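## Task

Pick up the wine glass standing on the table and hang it inverted on the rack so its stem sits fully within a curl that has no glass in it, with the glass in contact only with the wire. The scene fails if the glass is tossed, released from higher than about a thumb's length, or hit as hard as such a fall, or if any glass tips over while no gripper holds it. The glass already on the rack must still hang straight in its own curl at the end.

## Robot and tools

Robot: two 6-joint arms, left_arm and right_arm, each with a parallel two-finger gripper and a wrist camera. Fixed camera cam_high looks down on the table; cam_left_wrist and cam_right_wrist ride on the hands. All images are 896x504.

Frame: every hand position, orientation and target is in the scene frame. Origin is at table-top height, halfway between the two nominal arm bases; +x points out over the table, +z up, and left_arm is on the +y side (not the image left). Calibrated bases: left_arm at (+0.008, +0.372, 0) m, right_arm at (-0.006, -0.344, 0) m. end_effector_position (metres) is the point between the finger pads, roughly 1 cm behind the tips; fingers point along the gripper's +z and close along its y. Reported poses may be a few centimetres off, worse at full reach.

Row layout (used by execute_actions and move): one flat list of 14 numbers covering both arms, always all 14 even if one arm stays still. First 7 are left_arm, next 7 right_arm. Per arm the order is: shoulder, elbow, wrist roll, wrist pitch, waist, wrist yaw, then gripper opening. The six joint numbers are scaled offsets in [-1, 1], not poses: 1.0 equals 1.202 rad for the waist, 1.258 shoulder, 1.3 elbow, 2.073 wrist pitch, 2.022 for wrist yaw and wrist roll. They count from the Joint targets shown in the latest result (the targets when the action or move begins), not from the previous row, so repeating an offset moves the joint further. A zero offset re-commands the current targets. The opening number is absolute: +1 fully open, -1 closed. To keep a gripper unchanged, resend its current command; 0 means half open, not no change.

Joint ranges (rad): waist -2.618 to 3.054, shoulder 0.000 to 3.142, elbow 0.000 to 3.142, wrist pitch -1.571 to 1.571, wrist yaw -1.571 to 1.571, wrist roll -2.094 to 2.094. An action asking any joint to go more than 0.059 rad beyond its range is rejected for both arms; the true end may differ by up to 0.059 rad, and hitting it gives a "joint sent to its limit" line. Joint speed is capped: each step a target can lead the measured angle by at most 0.202 (waist), 0.258 (shoulder), 0.3 (elbow), 0.573 (wrist pitch), 0.522 (yaw, roll) rad, and targets that would carry the hand over 200 mm from where it is get scaled back.

Tools:
- execute_actions(actions, cameras): actions is a list of actions; each action is up to 15 rows, one row per 1/30 s step, the last row held to fill 15 steps. An empty list just reports state.
- move(target, speed, blend, opening_speed, blocking, cameras): target is one row or a list of up to 15 rows, each counted from the same starting Joint targets. Joints travel together along smooth paths (at least 0.5 s, at most 10 s total). speed is the top rate in rad/s of the joint with the longest way, 0.01 to 2, default 0.5, one value or one per target. blend (rad) rounds corners between listed targets. opening_speed (0.2 or more, per second on the -1..+1 scale) ramps the gripper. blocking=false returns after about 0.5 s while the move continues. It does not avoid obstacles or the other arm. The result adds a "move:" line: done, off_target, moving, held or fault, plus any arm's worst joint error above 0.035 rad.
- wait(seconds 0 to 10): lets time pass holding commands.
- stop(): brakes a running move.
- zoom_image(camera, region [x0,y0,x1,y1] pixels, at most 504x504): closer look at the latest image.
- read_manual(section): licence texts only.
- finished_scene(scene): ends scene 1 or 2; irreversible, and the next calls go to the next scene.

Results: hand position and quaternion per arm; Joint positions and Joint velocities in the row order above, each block ending with the gripper gap in metres (0.093 fully open) and its rate; Joint targets (the base for the next offsets); Joint torques (wrap at ±28 N m for numbers 1, 2, 5); grip_measured on the -1..+1 scale; Tool commands; camera pictures and calibration changes. "joint command not followed" means the clearance check altered targets. MOTOR HOT appears near 75 °C; at 90 °C an OVER-TEMPERATURE FAULT folds that arm away for the rest of the scene.

Gripping: pads meet at about -0.94; an object of width w mm sits at roughly -0.94 + 0.0208*w. Sending about 0.24 below that value grips firmly on a rigid item; a round glass stem may need lower. Keep resending the closing number to hold, and send a value well above the width reading to release. Sending -1 alone does not prove something is held.

Cautions: lower the glass gently and let go only when it rests on the wire, never more than a few centimetres up; avoid fast contacts, pressing past contact, and knocking either glass or the rack; keep the two arms from striking each other; nothing may fall or be left off the table; do not hold loads or stretched poses longer than needed, since motors heat up. Time spent thinking lets the scene run on.

Each tool is called after "Request:" by a JSON object that holds its "op" and its "data".

## Session

Request:
{"op": "execute_actions", "data": {"actions": []}}

Scene clock: 0.00 s.
left_arm: end_effector_position=(+0.2107, +0.1865, +0.1947) grip_measured=+1.000 end_effector_quat_wxyz=(+0.040, +0.297, +0.951, -0.080) | right_arm: end_effector_position=(+0.2309, -0.5403, +0.1996) grip_measured=+1.000 end_effector_quat_wxyz=(+0.270, +0.698, +0.663, -0.015)
Joint names: [shoulder, elbow, wrist roll, wrist pitch, waist, wrist yaw]
Joint positions: left_arm=[1.481 1.47 -0.069 -1.426 -0.664 0.121 0.093] | right_arm=[1.245 1.178 0.964 -0.97 -0.638 0.126 0.093]
Joint velocities: within noise
Joint torques (N m): no reading
Heat: left arm: 34 °C; right arm: 37 °C.
Joint targets: left_arm=[1.472 1.480 -0.069 -1.424 -0.664 0.121] | right_arm=[1.241 1.187 0.965 -0.970 -0.638 0.126]
Tool commands: left_gripper/opening=+1.0 right_gripper/opening=+1.0

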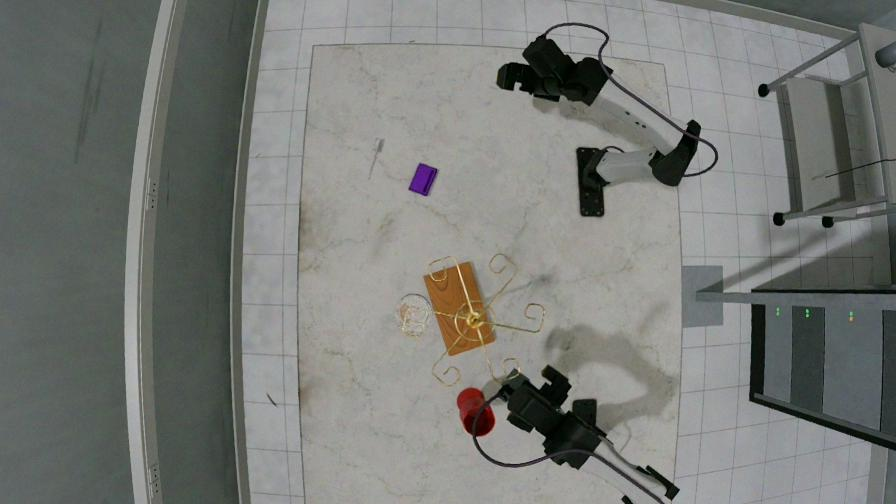

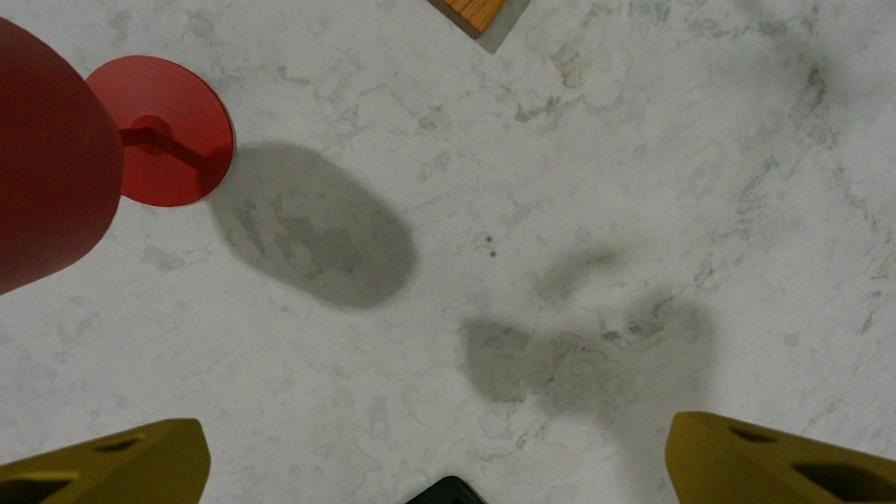

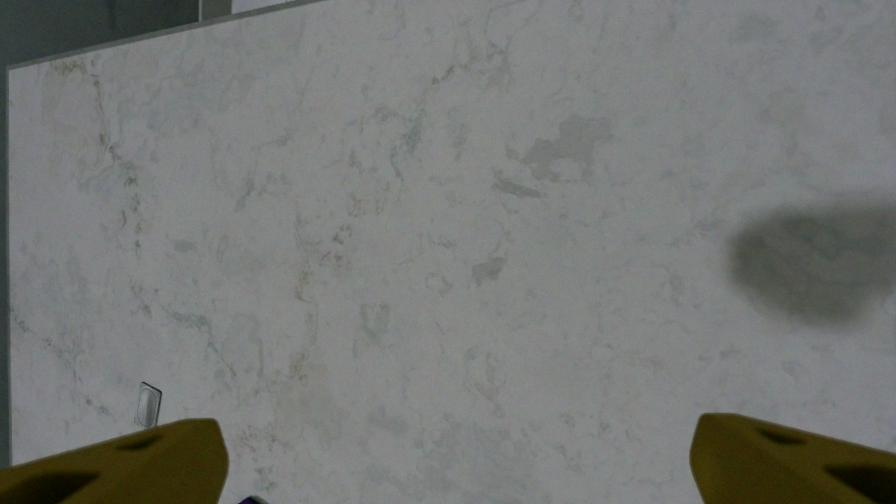

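Request:
{"op": "zoom_image", "data": {"camera": "cam_high", "region": [380, 230, 580, 450]}}

Request:
{"op": "zoom_image", "data": {"camera": "cam_left_wrist", "region": [0, 0, 448, 320]}}

Scaled by 2.291 from the camera's 896x504 image, which has a finer 1280x720 frame.

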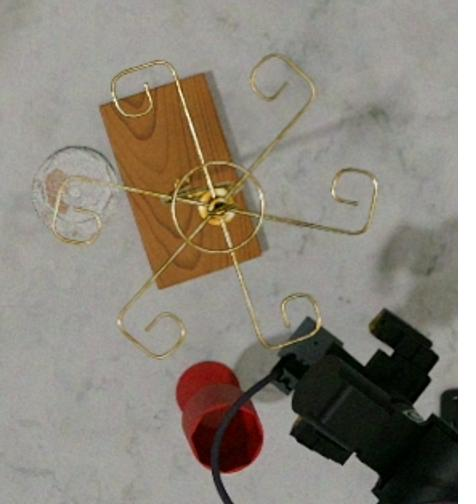

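Scaled by 1.125 from the camera's 896x504 image, which has a finer 1280x720 frame.

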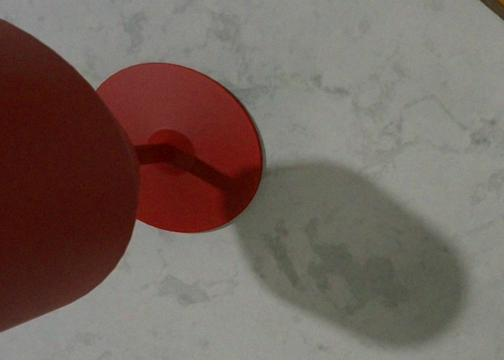

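Request:
{"op": "move", "data": {"target": [0,0,0,0,0,0,1,-0.776,-0.684,-0.477,0.452,1.0,-0.062,-0.5], "speed": 0.9}}

Request:
{"op": "zoom_image", "data": {"camera": "cam_right_wrist", "region": [200, 0, 700, 500]}}

Scene clock: 139.37 s.
left_arm: end_effector_position=(+0.2107, +0.1865, +0.1947) grip_measured=+1.000 end_effector_quat_wxyz=(+0.040, +0.297, +0.951, -0.080) | right_arm: end_effector_position=(+0.2056, -0.2105, +0.2521) grip_measured=-0.497 end_effector_quat_wxyz=(+0.676, -0.194, +0.683, +0.198)
Joint names: [shoulder, elbow, wrist roll, wrist pitch, waist, wrist yaw]
Joint positions: left_arm=[1.481 1.47 -0.069 -1.426 -0.664 0.121 0.093] | right_arm=[0.269 0.311 0.008 -0.051 0.557 0.012 0.021]
Joint velocities: within noise
Joint torques (N m): left_arm=[-6.95 5.46 -0.02 0.62 -0.57 0.05] | right_arm=[1.09 5.57 -0.19 1.94 0.55 -0.28]
Heat: left arm: 38 °C; right arm: 42 °C.
Joint targets: left_arm=[1.472 1.480 -0.069 -1.424 -0.664 0.121] | right_arm=[0.264 0.297 0.000 -0.033 0.564 0.000]
move: done
camera_calibration:
cam_right_wrist: T_world_to_cam=[[0.522067, -0.851609, -0.0469852, -0.27305], [-0.375615, -0.180108, -0.909106, 0.308683], [0.765741, 0.492263, -0.413906, 0.12835], [0, 0, 0, 1]] pos_world=[0.160214, -0.240117, 0.320921]

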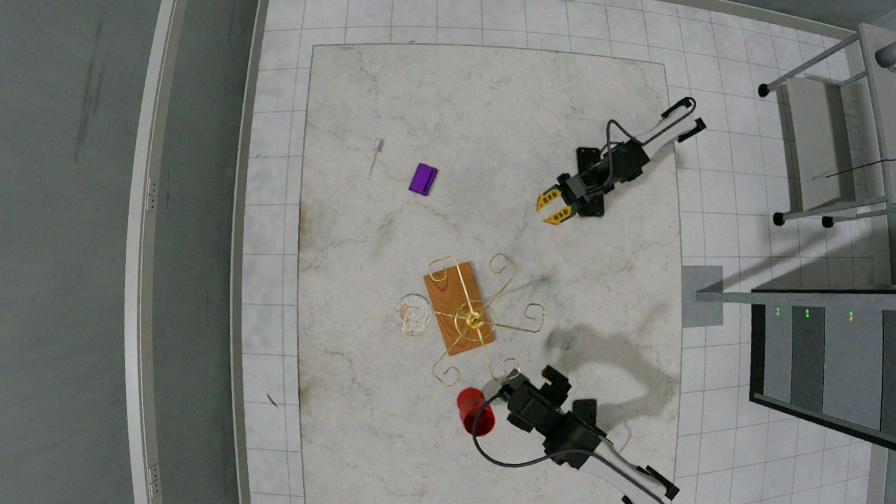

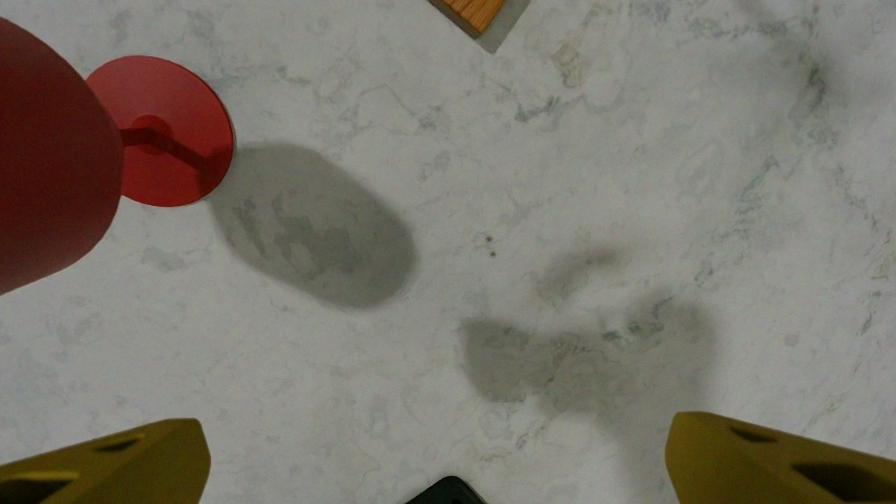

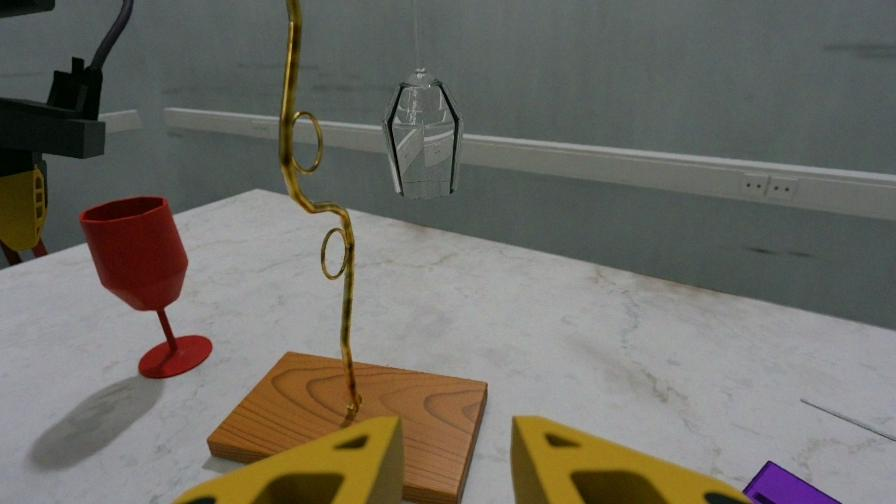

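Scaled by 1.008 from the camera's 896x504 image, which has a finer 1280x720 frame.

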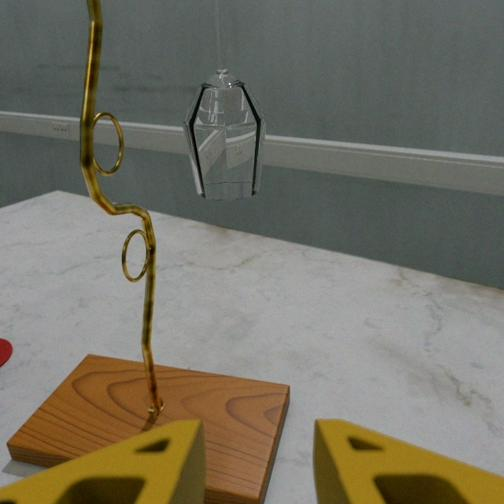

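Request:
{"op": "move", "data": {"target": [0,0,0,0,0,0,1,0.138,0.321,0,0.099,0,0,-0.9], "speed": 0.9, "cameras": ["cam_right_wrist"]}}

Request:
{"op": "zoom_image", "data": {"camera": "cam_right_wrist", "region": [200, 0, 600, 400]}}

Scene clock: 160.73 s.
left_arm: end_effector_position=(+0.2107, +0.1865, +0.1947) grip_measured=+1.000 end_effector_quat_wxyz=(+0.040, +0.297, +0.951, -0.080) | right_arm: end_effector_position=(+0.1815, -0.2260, +0.4457) grip_measured=-0.897 end_effector_quat_wxyz=(+0.806, -0.147, +0.522, +0.237)
Joint names: [shoulder, elbow, wrist roll, wrist pitch, waist, wrist yaw]
Joint positions: left_arm=[1.481 1.47 -0.069 -1.426 -0.664 0.121 0.093] | right_arm=[0.43 0.696 0.007 0.158 0.557 0.012 0.002]
Joint velocities: within noise
Joint torques (N m): left_arm=[-6.87 5.46 -0.07 0.62 -0.39 0.04] | right_arm=[2.45 7.34 -0.16 1.66 0.61 -0.24]
Heat: left arm: 38 °C; right arm: 40 °C.
Joint targets: left_arm=[1.472 1.480 -0.069 -1.424 -0.664 0.121] | right_arm=[0.438 0.715 0.000 0.172 0.564 0.001]
move: done
camera_calibration:
cam_right_wrist: T_world_to_cam=[[0.539965, -0.840145, -0.0509377, -0.263485], [-0.0229416, 0.0458054, -0.998687, 0.499856], [0.841375, 0.540425, 0.00545907, 0.0447408], [0, 0, 0, 1]] pos_world=[0.116096, -0.26844, 0.485534]
Images, in order (width x height): cam_right_wrist 896x504.

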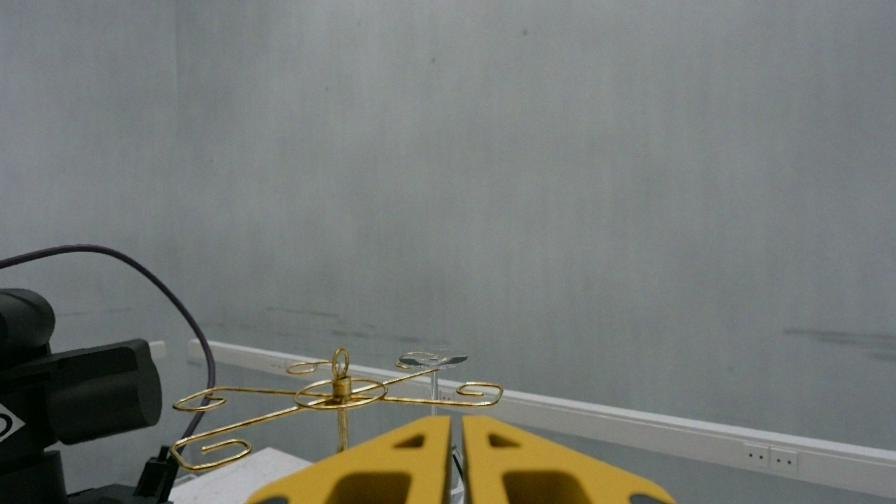

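Scaled by 1.260 from the camera's 896x504 image, which has a finer 1280x720 frame.

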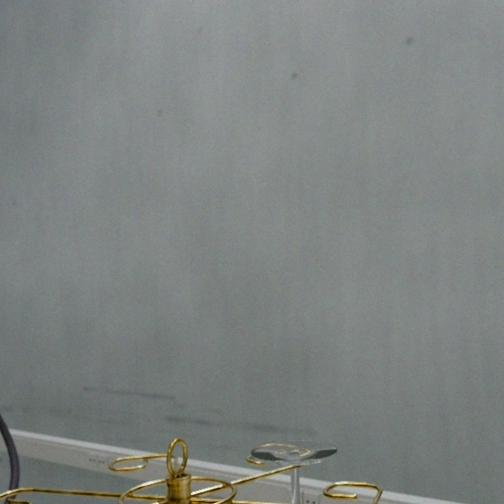

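Request:
{"op": "move", "data": {"target": [[0,0,0,0,-0.513,0,1,0,0,0,0,-0.97,0,-0.9],[0.216,-0.549,-0.743,0.401,-0.513,-0.83,1,0,0,0,0,-0.97,0,-0.9]], "speed": 0.8, "blend": 0.1}}

Request:
{"op": "zoom_image", "data": {"camera": "cam_high", "region": [410, 230, 560, 400]}}

Scene clock: 326.37 s.
left_arm: end_effector_position=(+0.2417, +0.1783, +0.1278) grip_measured=+1.000 end_effector_quat_wxyz=(+0.688, -0.101, +0.711, +0.105) | right_arm: end_effector_position=(+0.1789, -0.4666, +0.4457) grip_measured=-0.897 end_effector_quat_wxyz=(+0.805, +0.160, +0.518, -0.239)
Joint names: [shoulder, elbow, wrist roll, wrist pitch, waist, wrist yaw]
Joint positions: left_arm=[1.736 0.773 -1.561 -0.606 -1.277 -1.54 0.093] | right_arm=[0.43 0.696 0.007 0.158 -0.595 0.007 0.002]
Joint velocities: within noise
Joint torques (N m): left_arm=[-6.19 2.95 -0.26 0.39 -0.77 -0.63] | right_arm=[2.56 7.27 -0.18 1.63 -0.76 -0.23]
Heat: left arm: 38 °C; right arm: 44 °C.
Joint targets: left_arm=[1.744 0.766 -1.571 -0.593 -1.281 -1.557] | right_arm=[0.438 0.715 0.000 0.172 -0.602 0.001]
move: done
camera_calibration:
cam_left_wrist: T_world_to_cam=[[0.277455, -0.96057, -0.0180172, 0.107788], [-0.425771, -0.106127, -0.898585, 0.276879], [0.861242, 0.256989, -0.438428, -0.117393], [0, 0, 0, 1]] pos_world=[0.189085, 0.163091, 0.199273]
cam_right_wrist: T_world_to_cam=[[-0.544853, -0.837086, -0.0492122, -0.269536], [0.0314254, 0.0382632, -0.998773, 0.497615], [0.837943, -0.545731, 0.00545794, -0.329197], [0, 0, 0, 1]] pos_world=[0.113353, -0.424318, 0.485537]

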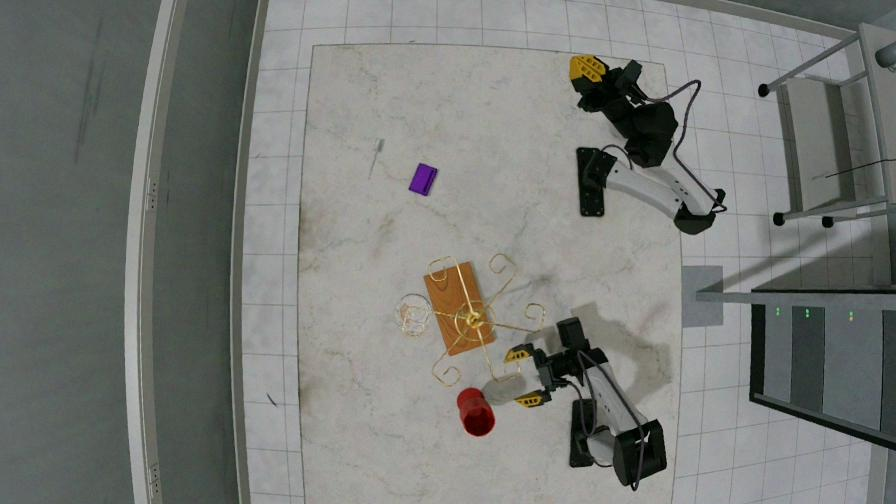

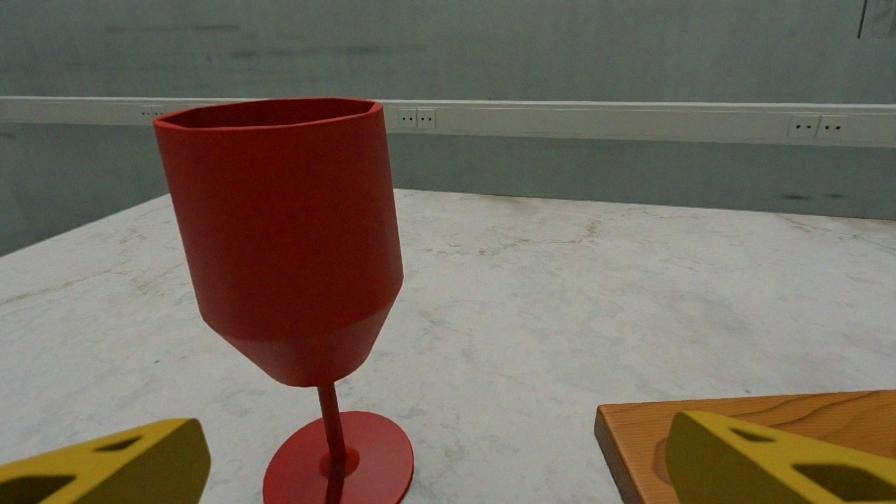

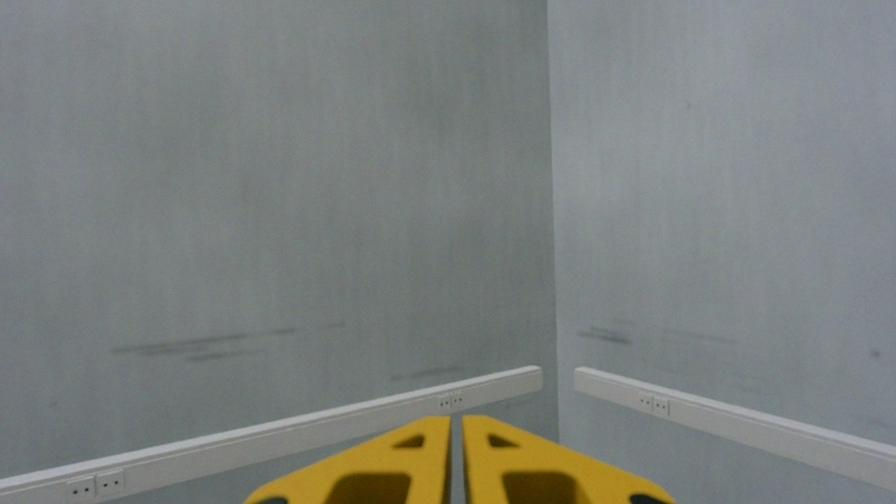

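Scaled by 2.965 from the camera's 896x504 image, which has a finer 1280x720 frame.

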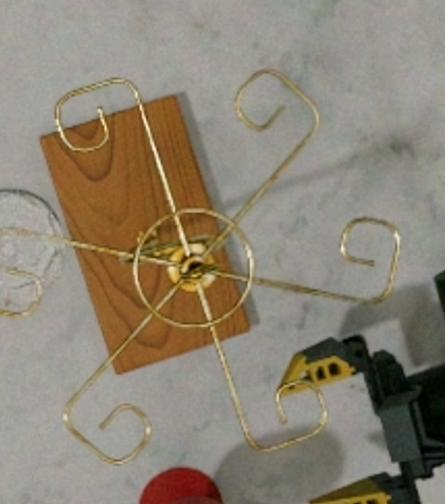

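Request:
{"op": "move", "data": {"target": [0.2174,-0.0742,0,0.1785,0.064,0.028,1,0,0,0,0,0,0,-0.9], "speed": 0.5, "cameras": ["cam_left_wrist"]}}

Request:
{"op": "zoom_image", "data": {"camera": "cam_left_wrist", "region": [150, 200, 650, 504]}}

Scene clock: 406.60 s.
left_arm: end_effector_position=(+0.2525, +0.1996, +0.0442) grip_measured=+1.000 end_effector_quat_wxyz=(+0.674, -0.127, +0.716, +0.127) | right_arm: end_effector_position=(+0.1789, -0.4666, +0.4457) grip_measured=-0.897 end_effector_quat_wxyz=(+0.805, +0.160, +0.518, -0.239)
Joint names: [shoulder, elbow, wrist roll, wrist pitch, waist, wrist yaw]
Joint positions: left_arm=[2.011 0.674 -1.562 -0.236 -1.208 -1.513 0.093] | right_arm=[0.43 0.696 0.007 0.158 -0.595 0.007 0.002]
Joint velocities: within noise
Joint torques (N m): left_arm=[-7.36 1.92 -0.18 0.47 -0.21 -0.38] | right_arm=[2.37 7.35 -0.2 1.6 -0.69 -0.24]
Heat: left arm: 37 °C; right arm: 44 °C.
Joint targets: left_arm=[2.017 0.669 -1.571 -0.223 -1.204 -1.500] | right_arm=[0.438 0.715 0.000 0.172 -0.602 0.001]
move: done
camera_calibration:
cam_left_wrist: T_world_to_cam=[[0.342637, -0.939263, -0.019607, 0.103139], [-0.440954, -0.142359, -0.886168, 0.219124], [0.829554, 0.31228, -0.462949, -0.170763], [0, 0, 0, 1]] pos_world=[0.202941, 0.181395, 0.117148]
Images, in order (width x height): cam_left_wrist 896x504.

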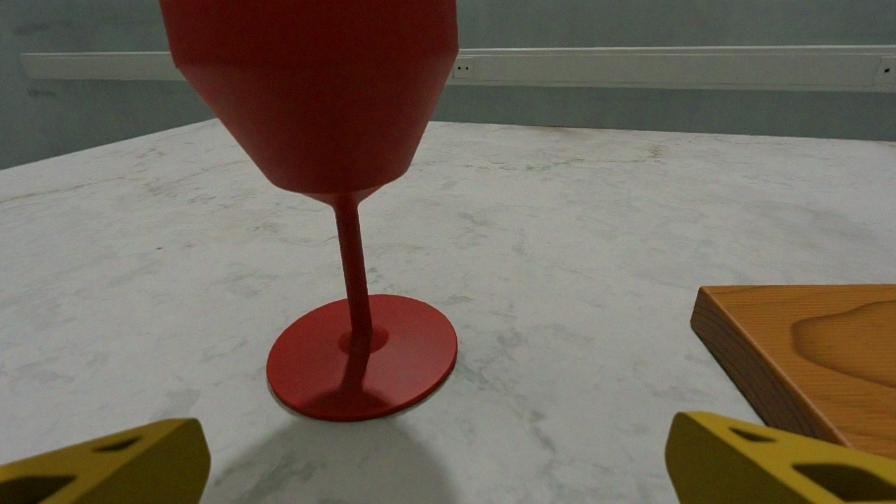

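Scaled by 1.008 from the camera's 896x504 image, which has a finer 1280x720 frame.

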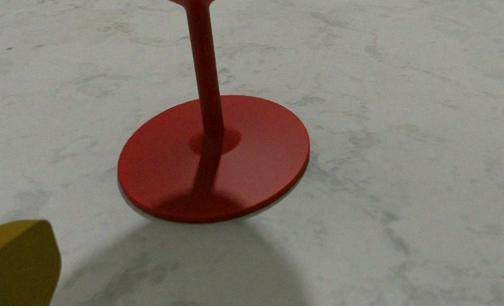

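Request:
{"op": "move", "data": {"target": [0.049,0.074,0,-0.017,0.16,0,1,0,0,0,0,0,0,-0.9], "speed": 0.3, "cameras": ["cam_left_wrist"]}}

Scene clock: 427.50 s.
left_arm: end_effector_position=(+0.2903, +0.2354, +0.0391) grip_measured=+1.000 end_effector_quat_wxyz=(+0.659, -0.197, +0.700, +0.190) | right_arm: end_effector_position=(+0.1789, -0.4666, +0.4457) grip_measured=-0.897 end_effector_quat_wxyz=(+0.805, +0.160, +0.518, -0.239)
Joint names: [shoulder, elbow, wrist roll, wrist pitch, waist, wrist yaw]
Joint positions: left_arm=[2.068 0.748 -1.562 -0.248 -1.014 -1.512 0.093] | right_arm=[0.43 0.696 0.007 0.158 -0.595 0.007 0.002]
Joint velocities: within noise
Joint torques (N m): left_arm=[-7.5 3.81 -0.18 0.15 -0.24 -0.44] | right_arm=[2.48 7.32 -0.14 1.62 -0.64 -0.25]
Heat: left arm: 38 °C; right arm: 44 °C.
Joint targets: left_arm=[2.079 0.765 -1.571 -0.258 -1.012 -1.500] | right_arm=[0.438 0.715 0.000 0.172 -0.602 0.001]
move: done
camera_calibration:
cam_left_wrist: T_world_to_cam=[[0.517789, -0.855376, -0.0150213, 0.0528897], [-0.403546, -0.228723, -0.88591, 0.245856], [0.754351, 0.464776, -0.463614, -0.229705], [0, 0, 0, 1]] pos_world=[0.245106, 0.208235, 0.112107]
Images, in order (width x height): cam_left_wrist 896x504.

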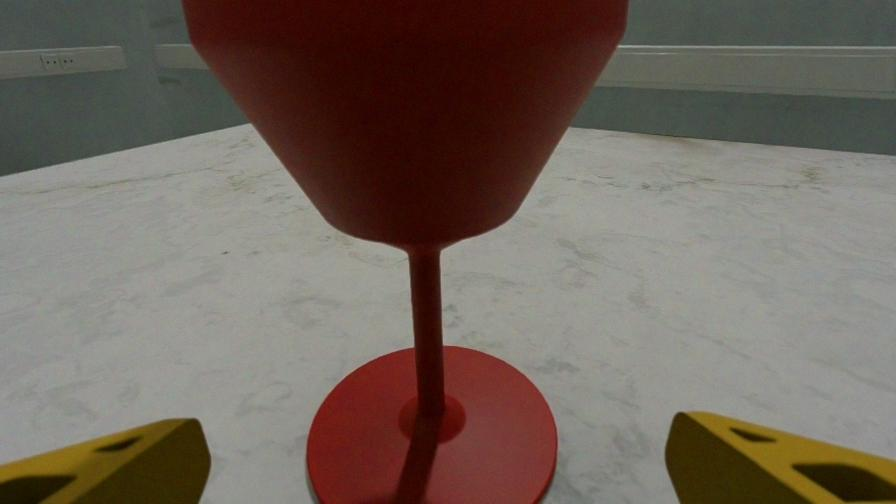

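Request:
{"op": "move", "data": {"target": [0.028,0.039,0,-0.007,0.078,0,1,0,0,0,0,0,0,-0.9], "speed": 0.2, "cameras": ["cam_left_wrist"]}}

Scene clock: 447.57 s.
left_arm: end_effector_position=(+0.3087, +0.2531, +0.0364) grip_measured=+1.000 end_effector_quat_wxyz=(+0.650, -0.230, +0.690, +0.221) | right_arm: end_effector_position=(+0.1789, -0.4666, +0.4457) grip_measured=-0.897 end_effector_quat_wxyz=(+0.805, +0.160, +0.518, -0.239)
Joint names: [shoulder, elbow, wrist roll, wrist pitch, waist, wrist yaw]
Joint positions: left_arm=[2.103 0.798 -1.562 -0.262 -0.921 -1.512 0.093] | right_arm=[0.43 0.696 0.007 0.158 -0.595 0.007 0.002]
Joint velocities: within noise
Joint torques (N m): left_arm=[-7.97 3.85 -0.21 0.17 -0.13 -0.43] | right_arm=[2.43 7.24 -0.13 1.62 -0.7 -0.24]
Heat: left arm: 38 °C; right arm: 44 °C.
Joint targets: left_arm=[2.114 0.816 -1.571 -0.273 -0.918 -1.500] | right_arm=[0.438 0.715 0.000 0.172 -0.602 0.001]
move: done
camera_calibration:
cam_left_wrist: T_world_to_cam=[[0.595058, -0.803556, -0.0142585, 0.0214609], [-0.380132, -0.265779, -0.885924, 0.257064], [0.7081, 0.532596, -0.463611, -0.255955], [0, 0, 0, 1]] pos_world=[0.26619, 0.221888, 0.109382]
Images, in order (width x height): cam_left_wrist 896x504.

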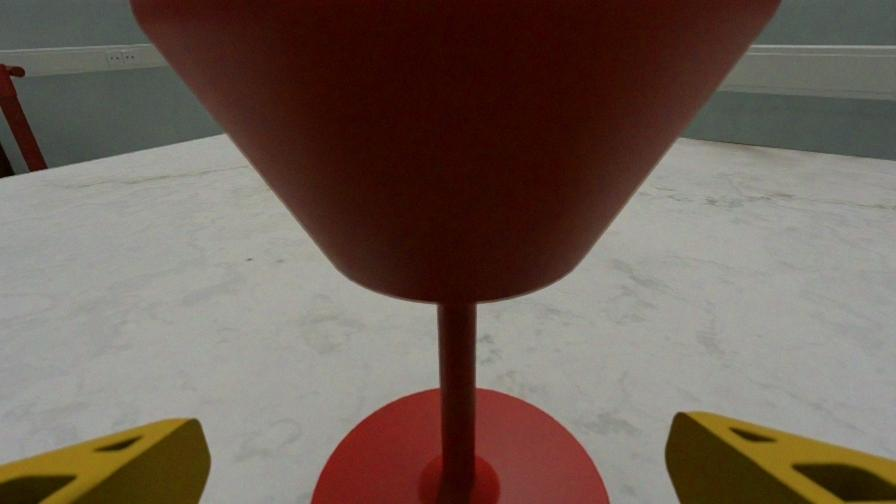

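Request:
{"op": "move", "data": {"target": [0.014,0.021,0,-0.004,0.039,0,1,0,0,0,0,0,0,-0.9], "speed": 0.15, "cameras": ["cam_left_wrist"]}}

Request:
{"op": "move", "data": {"target": [0,0,0,0,0,0,-0.55,0,0,0,0,0,0,-0.9], "opening_speed": 0.8, "cameras": ["cam_left_wrist"]}}

Scene clock: 465.03 s.
left_arm: end_effector_position=(+0.3178, +0.2622, +0.0352) grip_measured=+1.000 end_effector_quat_wxyz=(+0.645, -0.246, +0.685, +0.235) | right_arm: end_effector_position=(+0.1789, -0.4666, +0.4457) grip_measured=-0.897 end_effector_quat_wxyz=(+0.805, +0.160, +0.518, -0.239)
Joint names: [shoulder, elbow, wrist roll, wrist pitch, waist, wrist yaw]
Joint positions: left_arm=[2.121 0.825 -1.562 -0.271 -0.875 -1.512 0.093] | right_arm=[0.43 0.696 0.007 0.158 -0.595 0.007 0.002]
Joint velocities: within noise
Joint torques (N m): left_arm=[-8.05 4.11 -0.19 0.12 -0.28 -0.43] | right_arm=[2.48 7.36 -0.21 1.61 -0.64 -0.22]
Heat: left arm: 37 °C; right arm: 44 °C.
Joint targets: left_arm=[2.132 0.843 -1.571 -0.281 -0.871 -1.500] | right_arm=[0.438 0.715 0.000 0.172 -0.602 0.001]
move: done
camera_calibration:
cam_left_wrist: T_world_to_cam=[[0.631216, -0.775496, -0.0131142, 0.0045293], [-0.366922, -0.283675, -0.885944, 0.262366], [0.683326, 0.564034, -0.463607, -0.268185], [0, 0, 0, 1]] pos_world=[0.276666, 0.229204, 0.108169]
Images, in order (width x height): cam_left_wrist 896x504.

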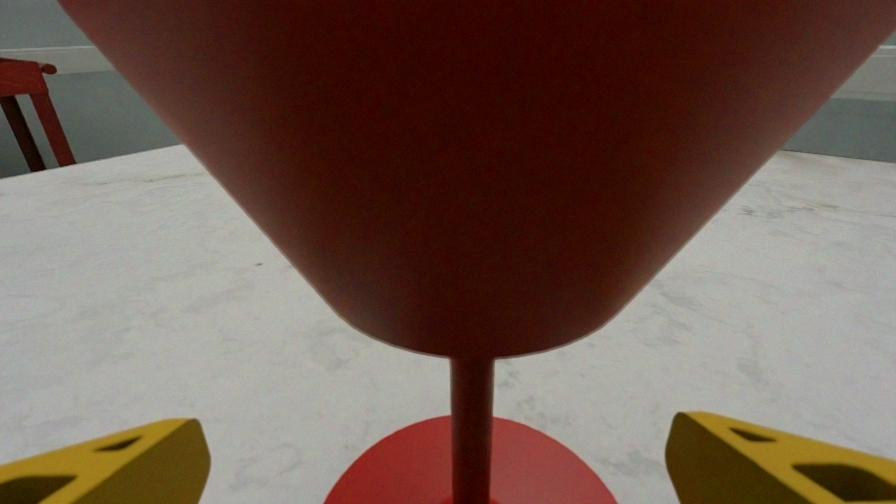

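Scene clock: 467.20 s.
left_arm: end_effector_position=(+0.3177, +0.2623, +0.0352) grip_measured=-0.548 end_effector_quat_wxyz=(+0.644, -0.246, +0.685, +0.235) | right_arm: end_effector_position=(+0.1789, -0.4666, +0.4457) grip_measured=-0.897 end_effector_quat_wxyz=(+0.805, +0.160, +0.518, -0.239)
Joint names: [shoulder, elbow, wrist roll, wrist pitch, waist, wrist yaw]
Joint positions: left_arm=[2.121 0.825 -1.562 -0.272 -0.875 -1.512 0.019] | right_arm=[0.43 0.696 0.007 0.158 -0.595 0.007 0.002]
Joint velocities: within noise
Joint torques (N m): left_arm=[-8.17 3.93 -0.14 0.14 -0.03 -0.45] | right_arm=[2.44 7.39 -0.19 1.65 -0.65 -0.22]
Heat: left arm: 37 °C; right arm: 44 °C.
Joint targets: left_arm=[2.132 0.843 -1.571 -0.281 -0.871 -1.500] | right_arm=[0.438 0.715 0.000 0.172 -0.602 0.001]
move: done
camera_calibration:
cam_left_wrist: T_world_to_cam=[[0.631206, -0.775484, -0.0142585, 0.00466554], [-0.367571, -0.282896, -0.885924, 0.262365], [0.682986, 0.564442, -0.463611, -0.268183], [0, 0, 0, 1]] pos_world=[0.276658, 0.229214, 0.10817]
Images, in order (width x height): cam_left_wrist 896x504.

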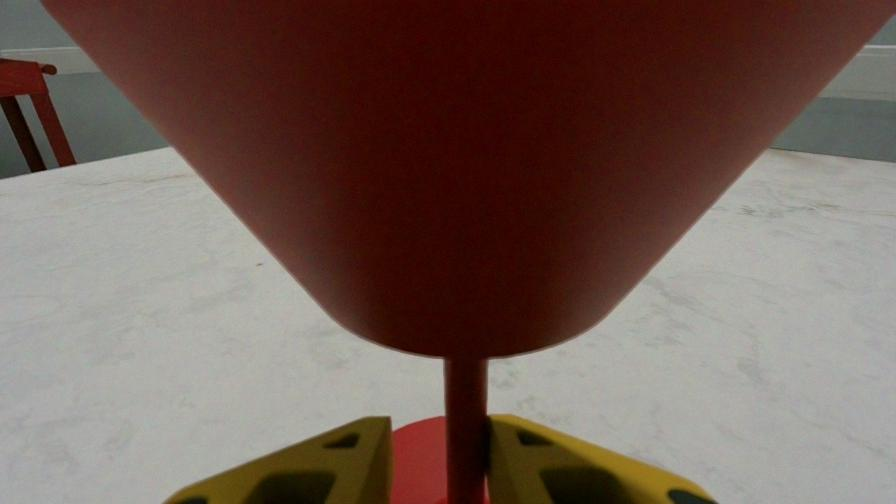

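Request:
{"op": "move", "data": {"target": [0.0095,0.018,0,-0.0053,0,0,-0.55,0,0,0,0,0,0,-0.9], "speed": 0.1, "cameras": ["cam_left_wrist"]}}

Scene clock: 479.97 s.
left_arm: end_effector_position=(+0.3211, +0.2582, +0.0350) grip_measured=-0.548 end_effector_quat_wxyz=(+0.645, -0.246, +0.685, +0.235) | right_arm: end_effector_position=(+0.1789, -0.4666, +0.4457) grip_measured=-0.897 end_effector_quat_wxyz=(+0.805, +0.160, +0.518, -0.239)
Joint names: [shoulder, elbow, wrist roll, wrist pitch, waist, wrist yaw]
Joint positions: left_arm=[2.133 0.848 -1.562 -0.281 -0.875 -1.512 0.019] | right_arm=[0.43 0.696 0.007 0.158 -0.595 0.007 0.002]
Joint velocities: within noise
Joint torques (N m): left_arm=[-8.44 4.11 -0.18 0.18 -0.12 -0.42] | right_arm=[2.3 7.34 -0.18 1.62 -0.7 -0.28]
Heat: left arm: 37 °C; right arm: 44 °C.
Joint targets: left_arm=[2.144 0.867 -1.571 -0.292 -0.871 -1.500] | right_arm=[0.438 0.715 0.000 0.172 -0.602 0.001]
move: done
camera_calibration:
cam_left_wrist: T_world_to_cam=[[0.631223, -0.775503, -0.0123514, -0.000719103], [-0.366489, -0.284194, -0.885957, 0.262264], [0.683552, 0.563763, -0.463603, -0.268308], [0, 0, 0, 1]] pos_world=[0.279973, 0.225238, 0.107957]
Images, in order (width x height): cam_left_wrist 896x504.

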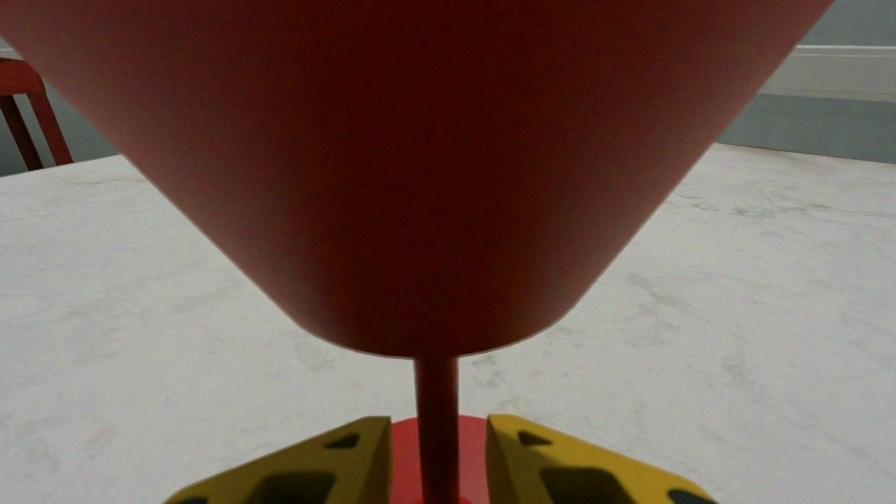

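Centered. Grip slowly.

Request:
{"op": "move", "data": {"target": [0,0,0,0,0,0,-0.95,0,0,0,0,0,0,-0.9], "opening_speed": 0.25, "cameras": ["cam_left_wrist"]}}

Request:
{"op": "move", "data": {"target": [0,0,0,0,0,0,-1,0,0,0,0,0,0,-0.9], "opening_speed": 0.3, "cameras": ["cam_left_wrist"]}}

Scene clock: 489.47 s.
left_arm: end_effector_position=(+0.3210, +0.2583, +0.0350) grip_measured=-0.920 end_effector_quat_wxyz=(+0.645, -0.248, +0.684, +0.234) | right_arm: end_effector_position=(+0.1789, -0.4666, +0.4457) grip_measured=-0.897 end_effector_quat_wxyz=(+0.805, +0.160, +0.518, -0.239)
Joint names: [shoulder, elbow, wrist roll, wrist pitch, waist, wrist yaw]
Joint positions: left_arm=[2.133 0.848 -1.567 -0.283 -0.875 -1.512 0.001] | right_arm=[0.43 0.696 0.007 0.158 -0.595 0.007 0.002]
Joint velocities: within noise
Joint torques (N m): left_arm=[-8.2 3.93 -0.16 0.19 -0.13 -0.46] | right_arm=[2.32 7.19 -0.16 1.58 -0.79 -0.2]
Heat: left arm: 37 °C; right arm: 44 °C.
Joint targets: left_arm=[2.144 0.867 -1.571 -0.292 -0.871 -1.500] | right_arm=[0.438 0.715 0.000 0.172 -0.602 0.001]
move: done
camera_calibration:
cam_left_wrist: T_world_to_cam=[[0.631471, -0.775348, -0.00892701, -0.000830779], [-0.364464, -0.286631, -0.886007, 0.262242], [0.684405, 0.562741, -0.463586, -0.268318], [0, 0, 0, 1]] pos_world=[0.279741, 0.225516, 0.107953]
Images, in order (width x height): cam_left_wrist 896x504.

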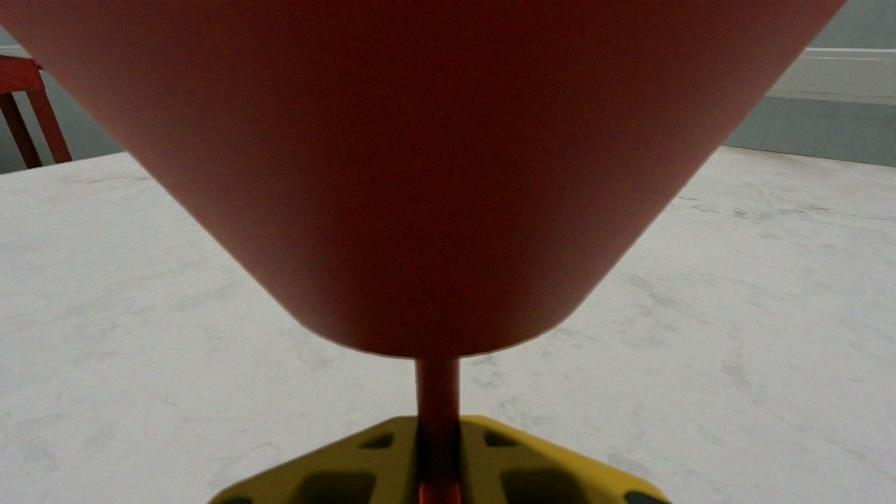

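Scene clock: 489.97 s.
left_arm: end_effector_position=(+0.3210, +0.2583, +0.0350) grip_measured=-0.930 end_effector_quat_wxyz=(+0.645, -0.248, +0.684, +0.234) | right_arm: end_effector_position=(+0.1789, -0.4666, +0.4457) grip_measured=-0.897 end_effector_quat_wxyz=(+0.805, +0.160, +0.518, -0.239)
Joint names: [shoulder, elbow, wrist roll, wrist pitch, waist, wrist yaw]
Joint positions: left_arm=[2.133 0.848 -1.567 -0.283 -0.875 -1.512 0.001] | right_arm=[0.43 0.696 0.007 0.158 -0.595 0.007 0.002]
Joint velocities: within noise
Joint torques (N m): left_arm=[-8.32 4.08 -0.11 0.17 -0.02 -0.39] | right_arm=[2.51 7.34 -0.17 1.66 -0.66 -0.26]
Heat: left arm: 37 °C; right arm: 44 °C.
Joint targets: left_arm=[2.144 0.867 -1.571 -0.292 -0.871 -1.500] | right_arm=[0.438 0.715 0.000 0.172 -0.602 0.001]
move: done
camera_calibration:
cam_left_wrist: T_world_to_cam=[[0.631471, -0.775348, -0.00892701, -0.000830779], [-0.364464, -0.286631, -0.886007, 0.262242], [0.684405, 0.562741, -0.463586, -0.268318], [0, 0, 0, 1]] pos_world=[0.279741, 0.225516, 0.107953]
Images, in order (width x height): cam_left_wrist 896x504.

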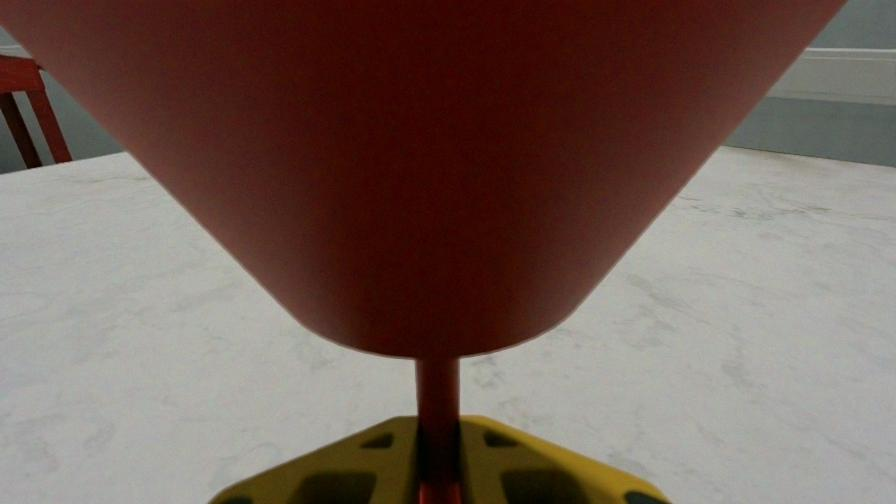

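Request:
{"op": "move", "data": {"target": [[-0.416,0.124,0,-0.331,0,0,-1,0,0,0,0,0,0,-0.9]], "speed": 0.3}}

Request:
{"op": "zoom_image", "data": {"camera": "cam_high", "region": [385, 260, 485, 350]}}

Request:
{"op": "zoom_image", "data": {"camera": "cam_high", "region": [465, 270, 555, 350]}}

Scene clock: 526.20 s.
left_arm: end_effector_position=(+0.3085, +0.2731, +0.1908) grip_measured=-0.935 end_effector_quat_wxyz=(+0.635, -0.234, +0.693, +0.248) | right_arm: end_effector_position=(+0.1789, -0.4666, +0.4457) grip_measured=-0.897 end_effector_quat_wxyz=(+0.805, +0.160, +0.518, -0.239)
Joint names: [shoulder, elbow, wrist roll, wrist pitch, waist, wrist yaw]
Joint positions: left_arm=[1.649 1.001 -1.567 -0.967 -0.875 -1.5 0] | right_arm=[0.43 0.696 0.007 0.158 -0.595 0.007 0.002]
Joint velocities: within noise
Joint torques (N m): left_arm=[-9.81 6.54 -0.13 0.09 -0.13 -0.51] | right_arm=[2.45 7.31 -0.18 1.63 -0.69 -0.24]
Heat: left arm: 39 °C; right arm: 44 °C.
Joint targets: left_arm=[1.620 1.028 -1.571 -0.978 -0.871 -1.500] | right_arm=[0.438 0.715 0.000 0.172 -0.602 0.001]
move: done
camera_calibration:
cam_left_wrist: T_world_to_cam=[[0.630391, -0.774252, -0.0560524, 0.0289944], [-0.399648, -0.261792, -0.878491, 0.40264], [0.665499, 0.576194, -0.474459, -0.191596], [0, 0, 0, 1]] pos_world=[0.270144, 0.238253, 0.264436]
cam_right_wrist: T_world_to_cam=[[-0.544853, -0.837086, -0.0492122, -0.269536], [0.0314254, 0.0382632, -0.998773, 0.497615], [0.837943, -0.545731, 0.00545794, -0.329197], [0, 0, 0, 1]] pos_world=[0.113353, -0.424318, 0.485537]

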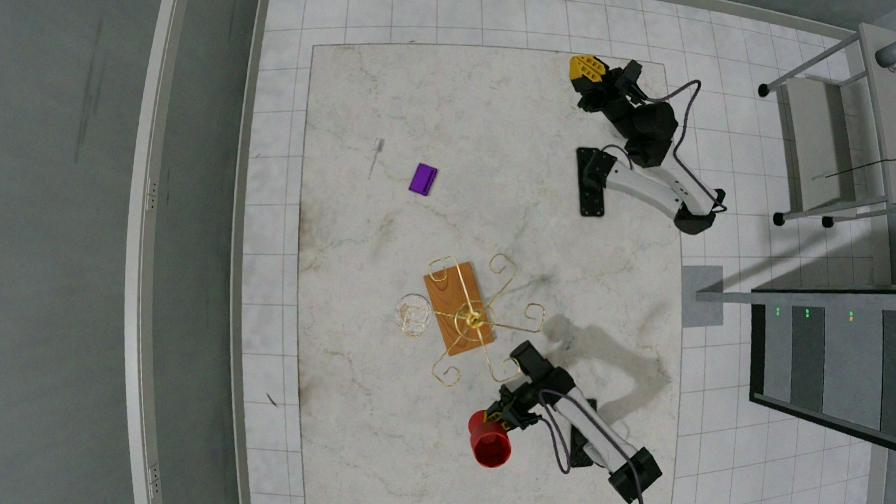

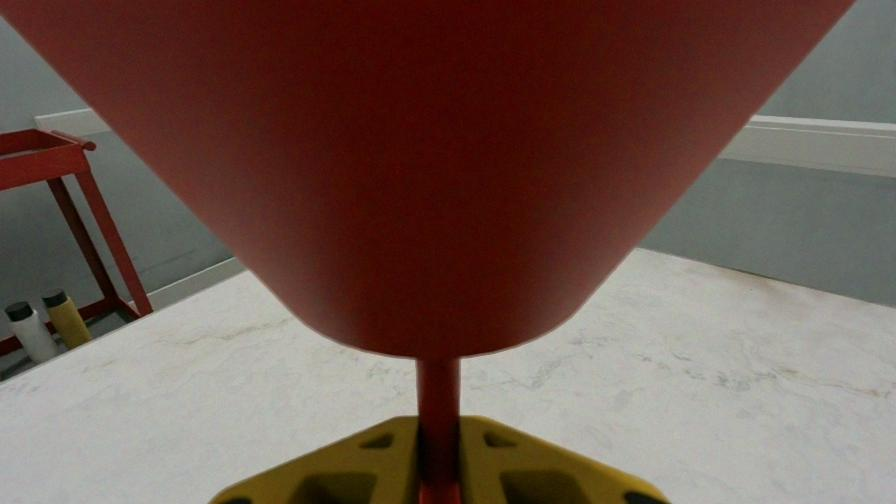

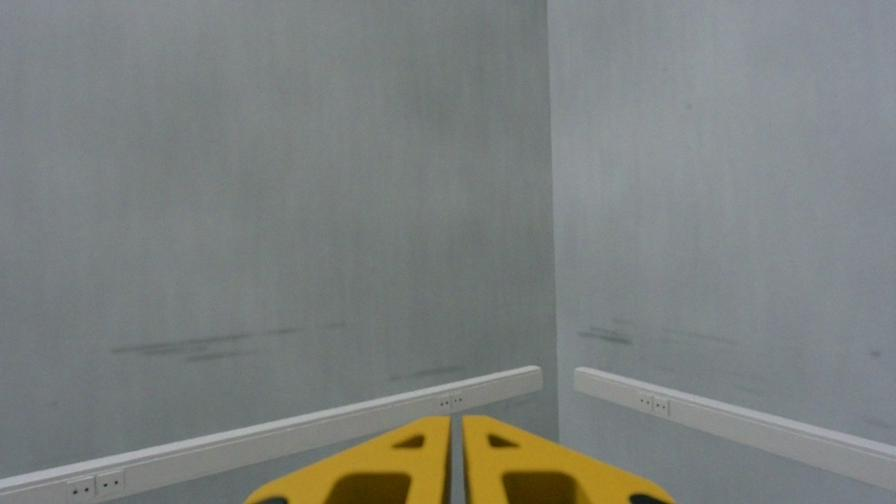

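Scaled by 5.040 from the camera's 896x504 image, which has a finer 1280x720 frame.

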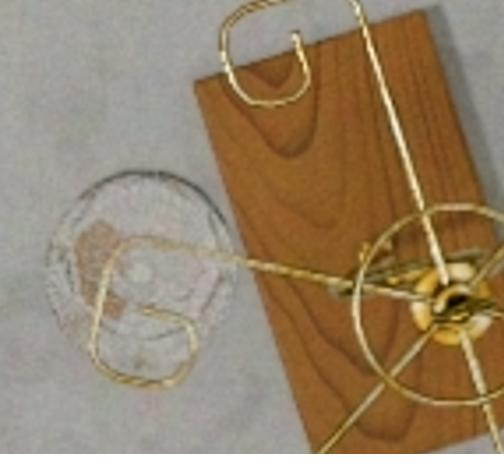

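Scaled by 5.600 from the camera's 896x504 image, which has a finer 1280x720 frame.

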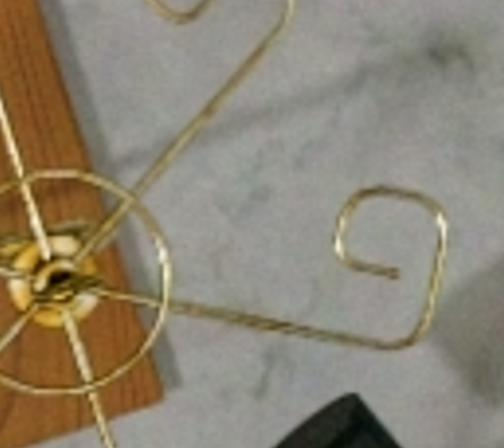

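Request:
{"op": "move", "data": {"target": [0.385,-0.114,0,0.305,0,0,-1,0,0,0,0,0,0,-0.9], "speed": 0.3, "cameras": ["cam_left_wrist"]}}

Scene clock: 616.57 s.
left_arm: end_effector_position=(+0.3253, +0.2530, +0.0464) grip_measured=-0.935 end_effector_quat_wxyz=(+0.639, -0.247, +0.689, +0.234) | right_arm: end_effector_position=(+0.1789, -0.4666, +0.4457) grip_measured=-0.897 end_effector_quat_wxyz=(+0.805, +0.160, +0.518, -0.239)
Joint names: [shoulder, elbow, wrist roll, wrist pitch, waist, wrist yaw]
Joint positions: left_arm=[2.1 0.885 -1.567 -0.36 -0.875 -1.498 0] | right_arm=[0.43 0.696 0.007 0.158 -0.595 0.007 0.002]
Joint velocities: within noise
Joint torques (N m): left_arm=[-8.9 2.33 -0.12 0.38 -0.06 -0.57] | right_arm=[2.37 7.25 -0.22 1.61 -0.81 -0.26]
Heat: left arm: 40 °C; right arm: 45 °C.
Joint targets: left_arm=[2.104 0.880 -1.571 -0.346 -0.871 -1.500] | right_arm=[0.438 0.715 0.000 0.172 -0.602 0.001]
move: done
camera_calibration:
cam_left_wrist: T_world_to_cam=[[0.631305, -0.775377, -0.0156297, -0.00716004], [-0.377906, -0.289964, -0.879265, 0.2773], [0.67723, 0.560992, -0.476076, -0.259561], [0, 0, 0, 1]] pos_world=[0.285096, 0.220467, 0.120137]
Images, in order (width x height): cam_left_wrist 896x504.

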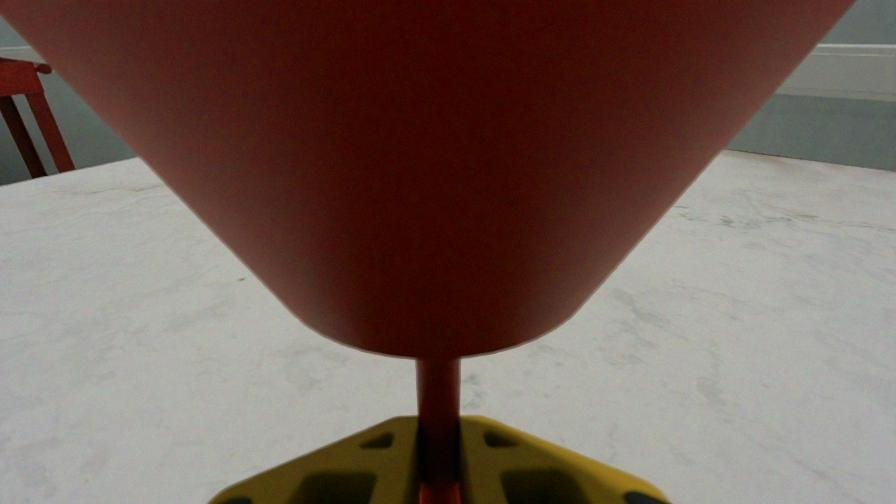

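Request:
{"op": "move", "data": {"target": [0.025,-0.0085,0,0.0202,0,0,-1,0,0,0,0,0,0,-0.9], "speed": 0.05, "cameras": []}}

Scene clock: 625.80 s.
left_arm: end_effector_position=(+0.3245, +0.2539, +0.0375) grip_measured=-0.935 end_effector_quat_wxyz=(+0.640, -0.248, +0.689, +0.233) | right_arm: end_effector_position=(+0.1789, -0.4666, +0.4457) grip_measured=-0.897 end_effector_quat_wxyz=(+0.805, +0.160, +0.518, -0.239)
Joint names: [shoulder, elbow, wrist roll, wrist pitch, waist, wrist yaw]
Joint positions: left_arm=[2.128 0.875 -1.567 -0.318 -0.875 -1.498 0] | right_arm=[0.43 0.696 0.007 0.158 -0.595 0.007 0.002]
Joint velocities: within noise
Joint torques (N m): left_arm=[-8.66 1.96 -0.12 0.39 -0.08 -0.55] | right_arm=[2.4 7.31 -0.18 1.61 -0.66 -0.27]
Heat: left arm: 41 °C; right arm: 45 °C.
Joint targets: left_arm=[2.136 0.869 -1.571 -0.304 -0.871 -1.500] | right_arm=[0.438 0.715 0.000 0.172 -0.602 0.001]
move: done
No camera images: "cameras" was empty.


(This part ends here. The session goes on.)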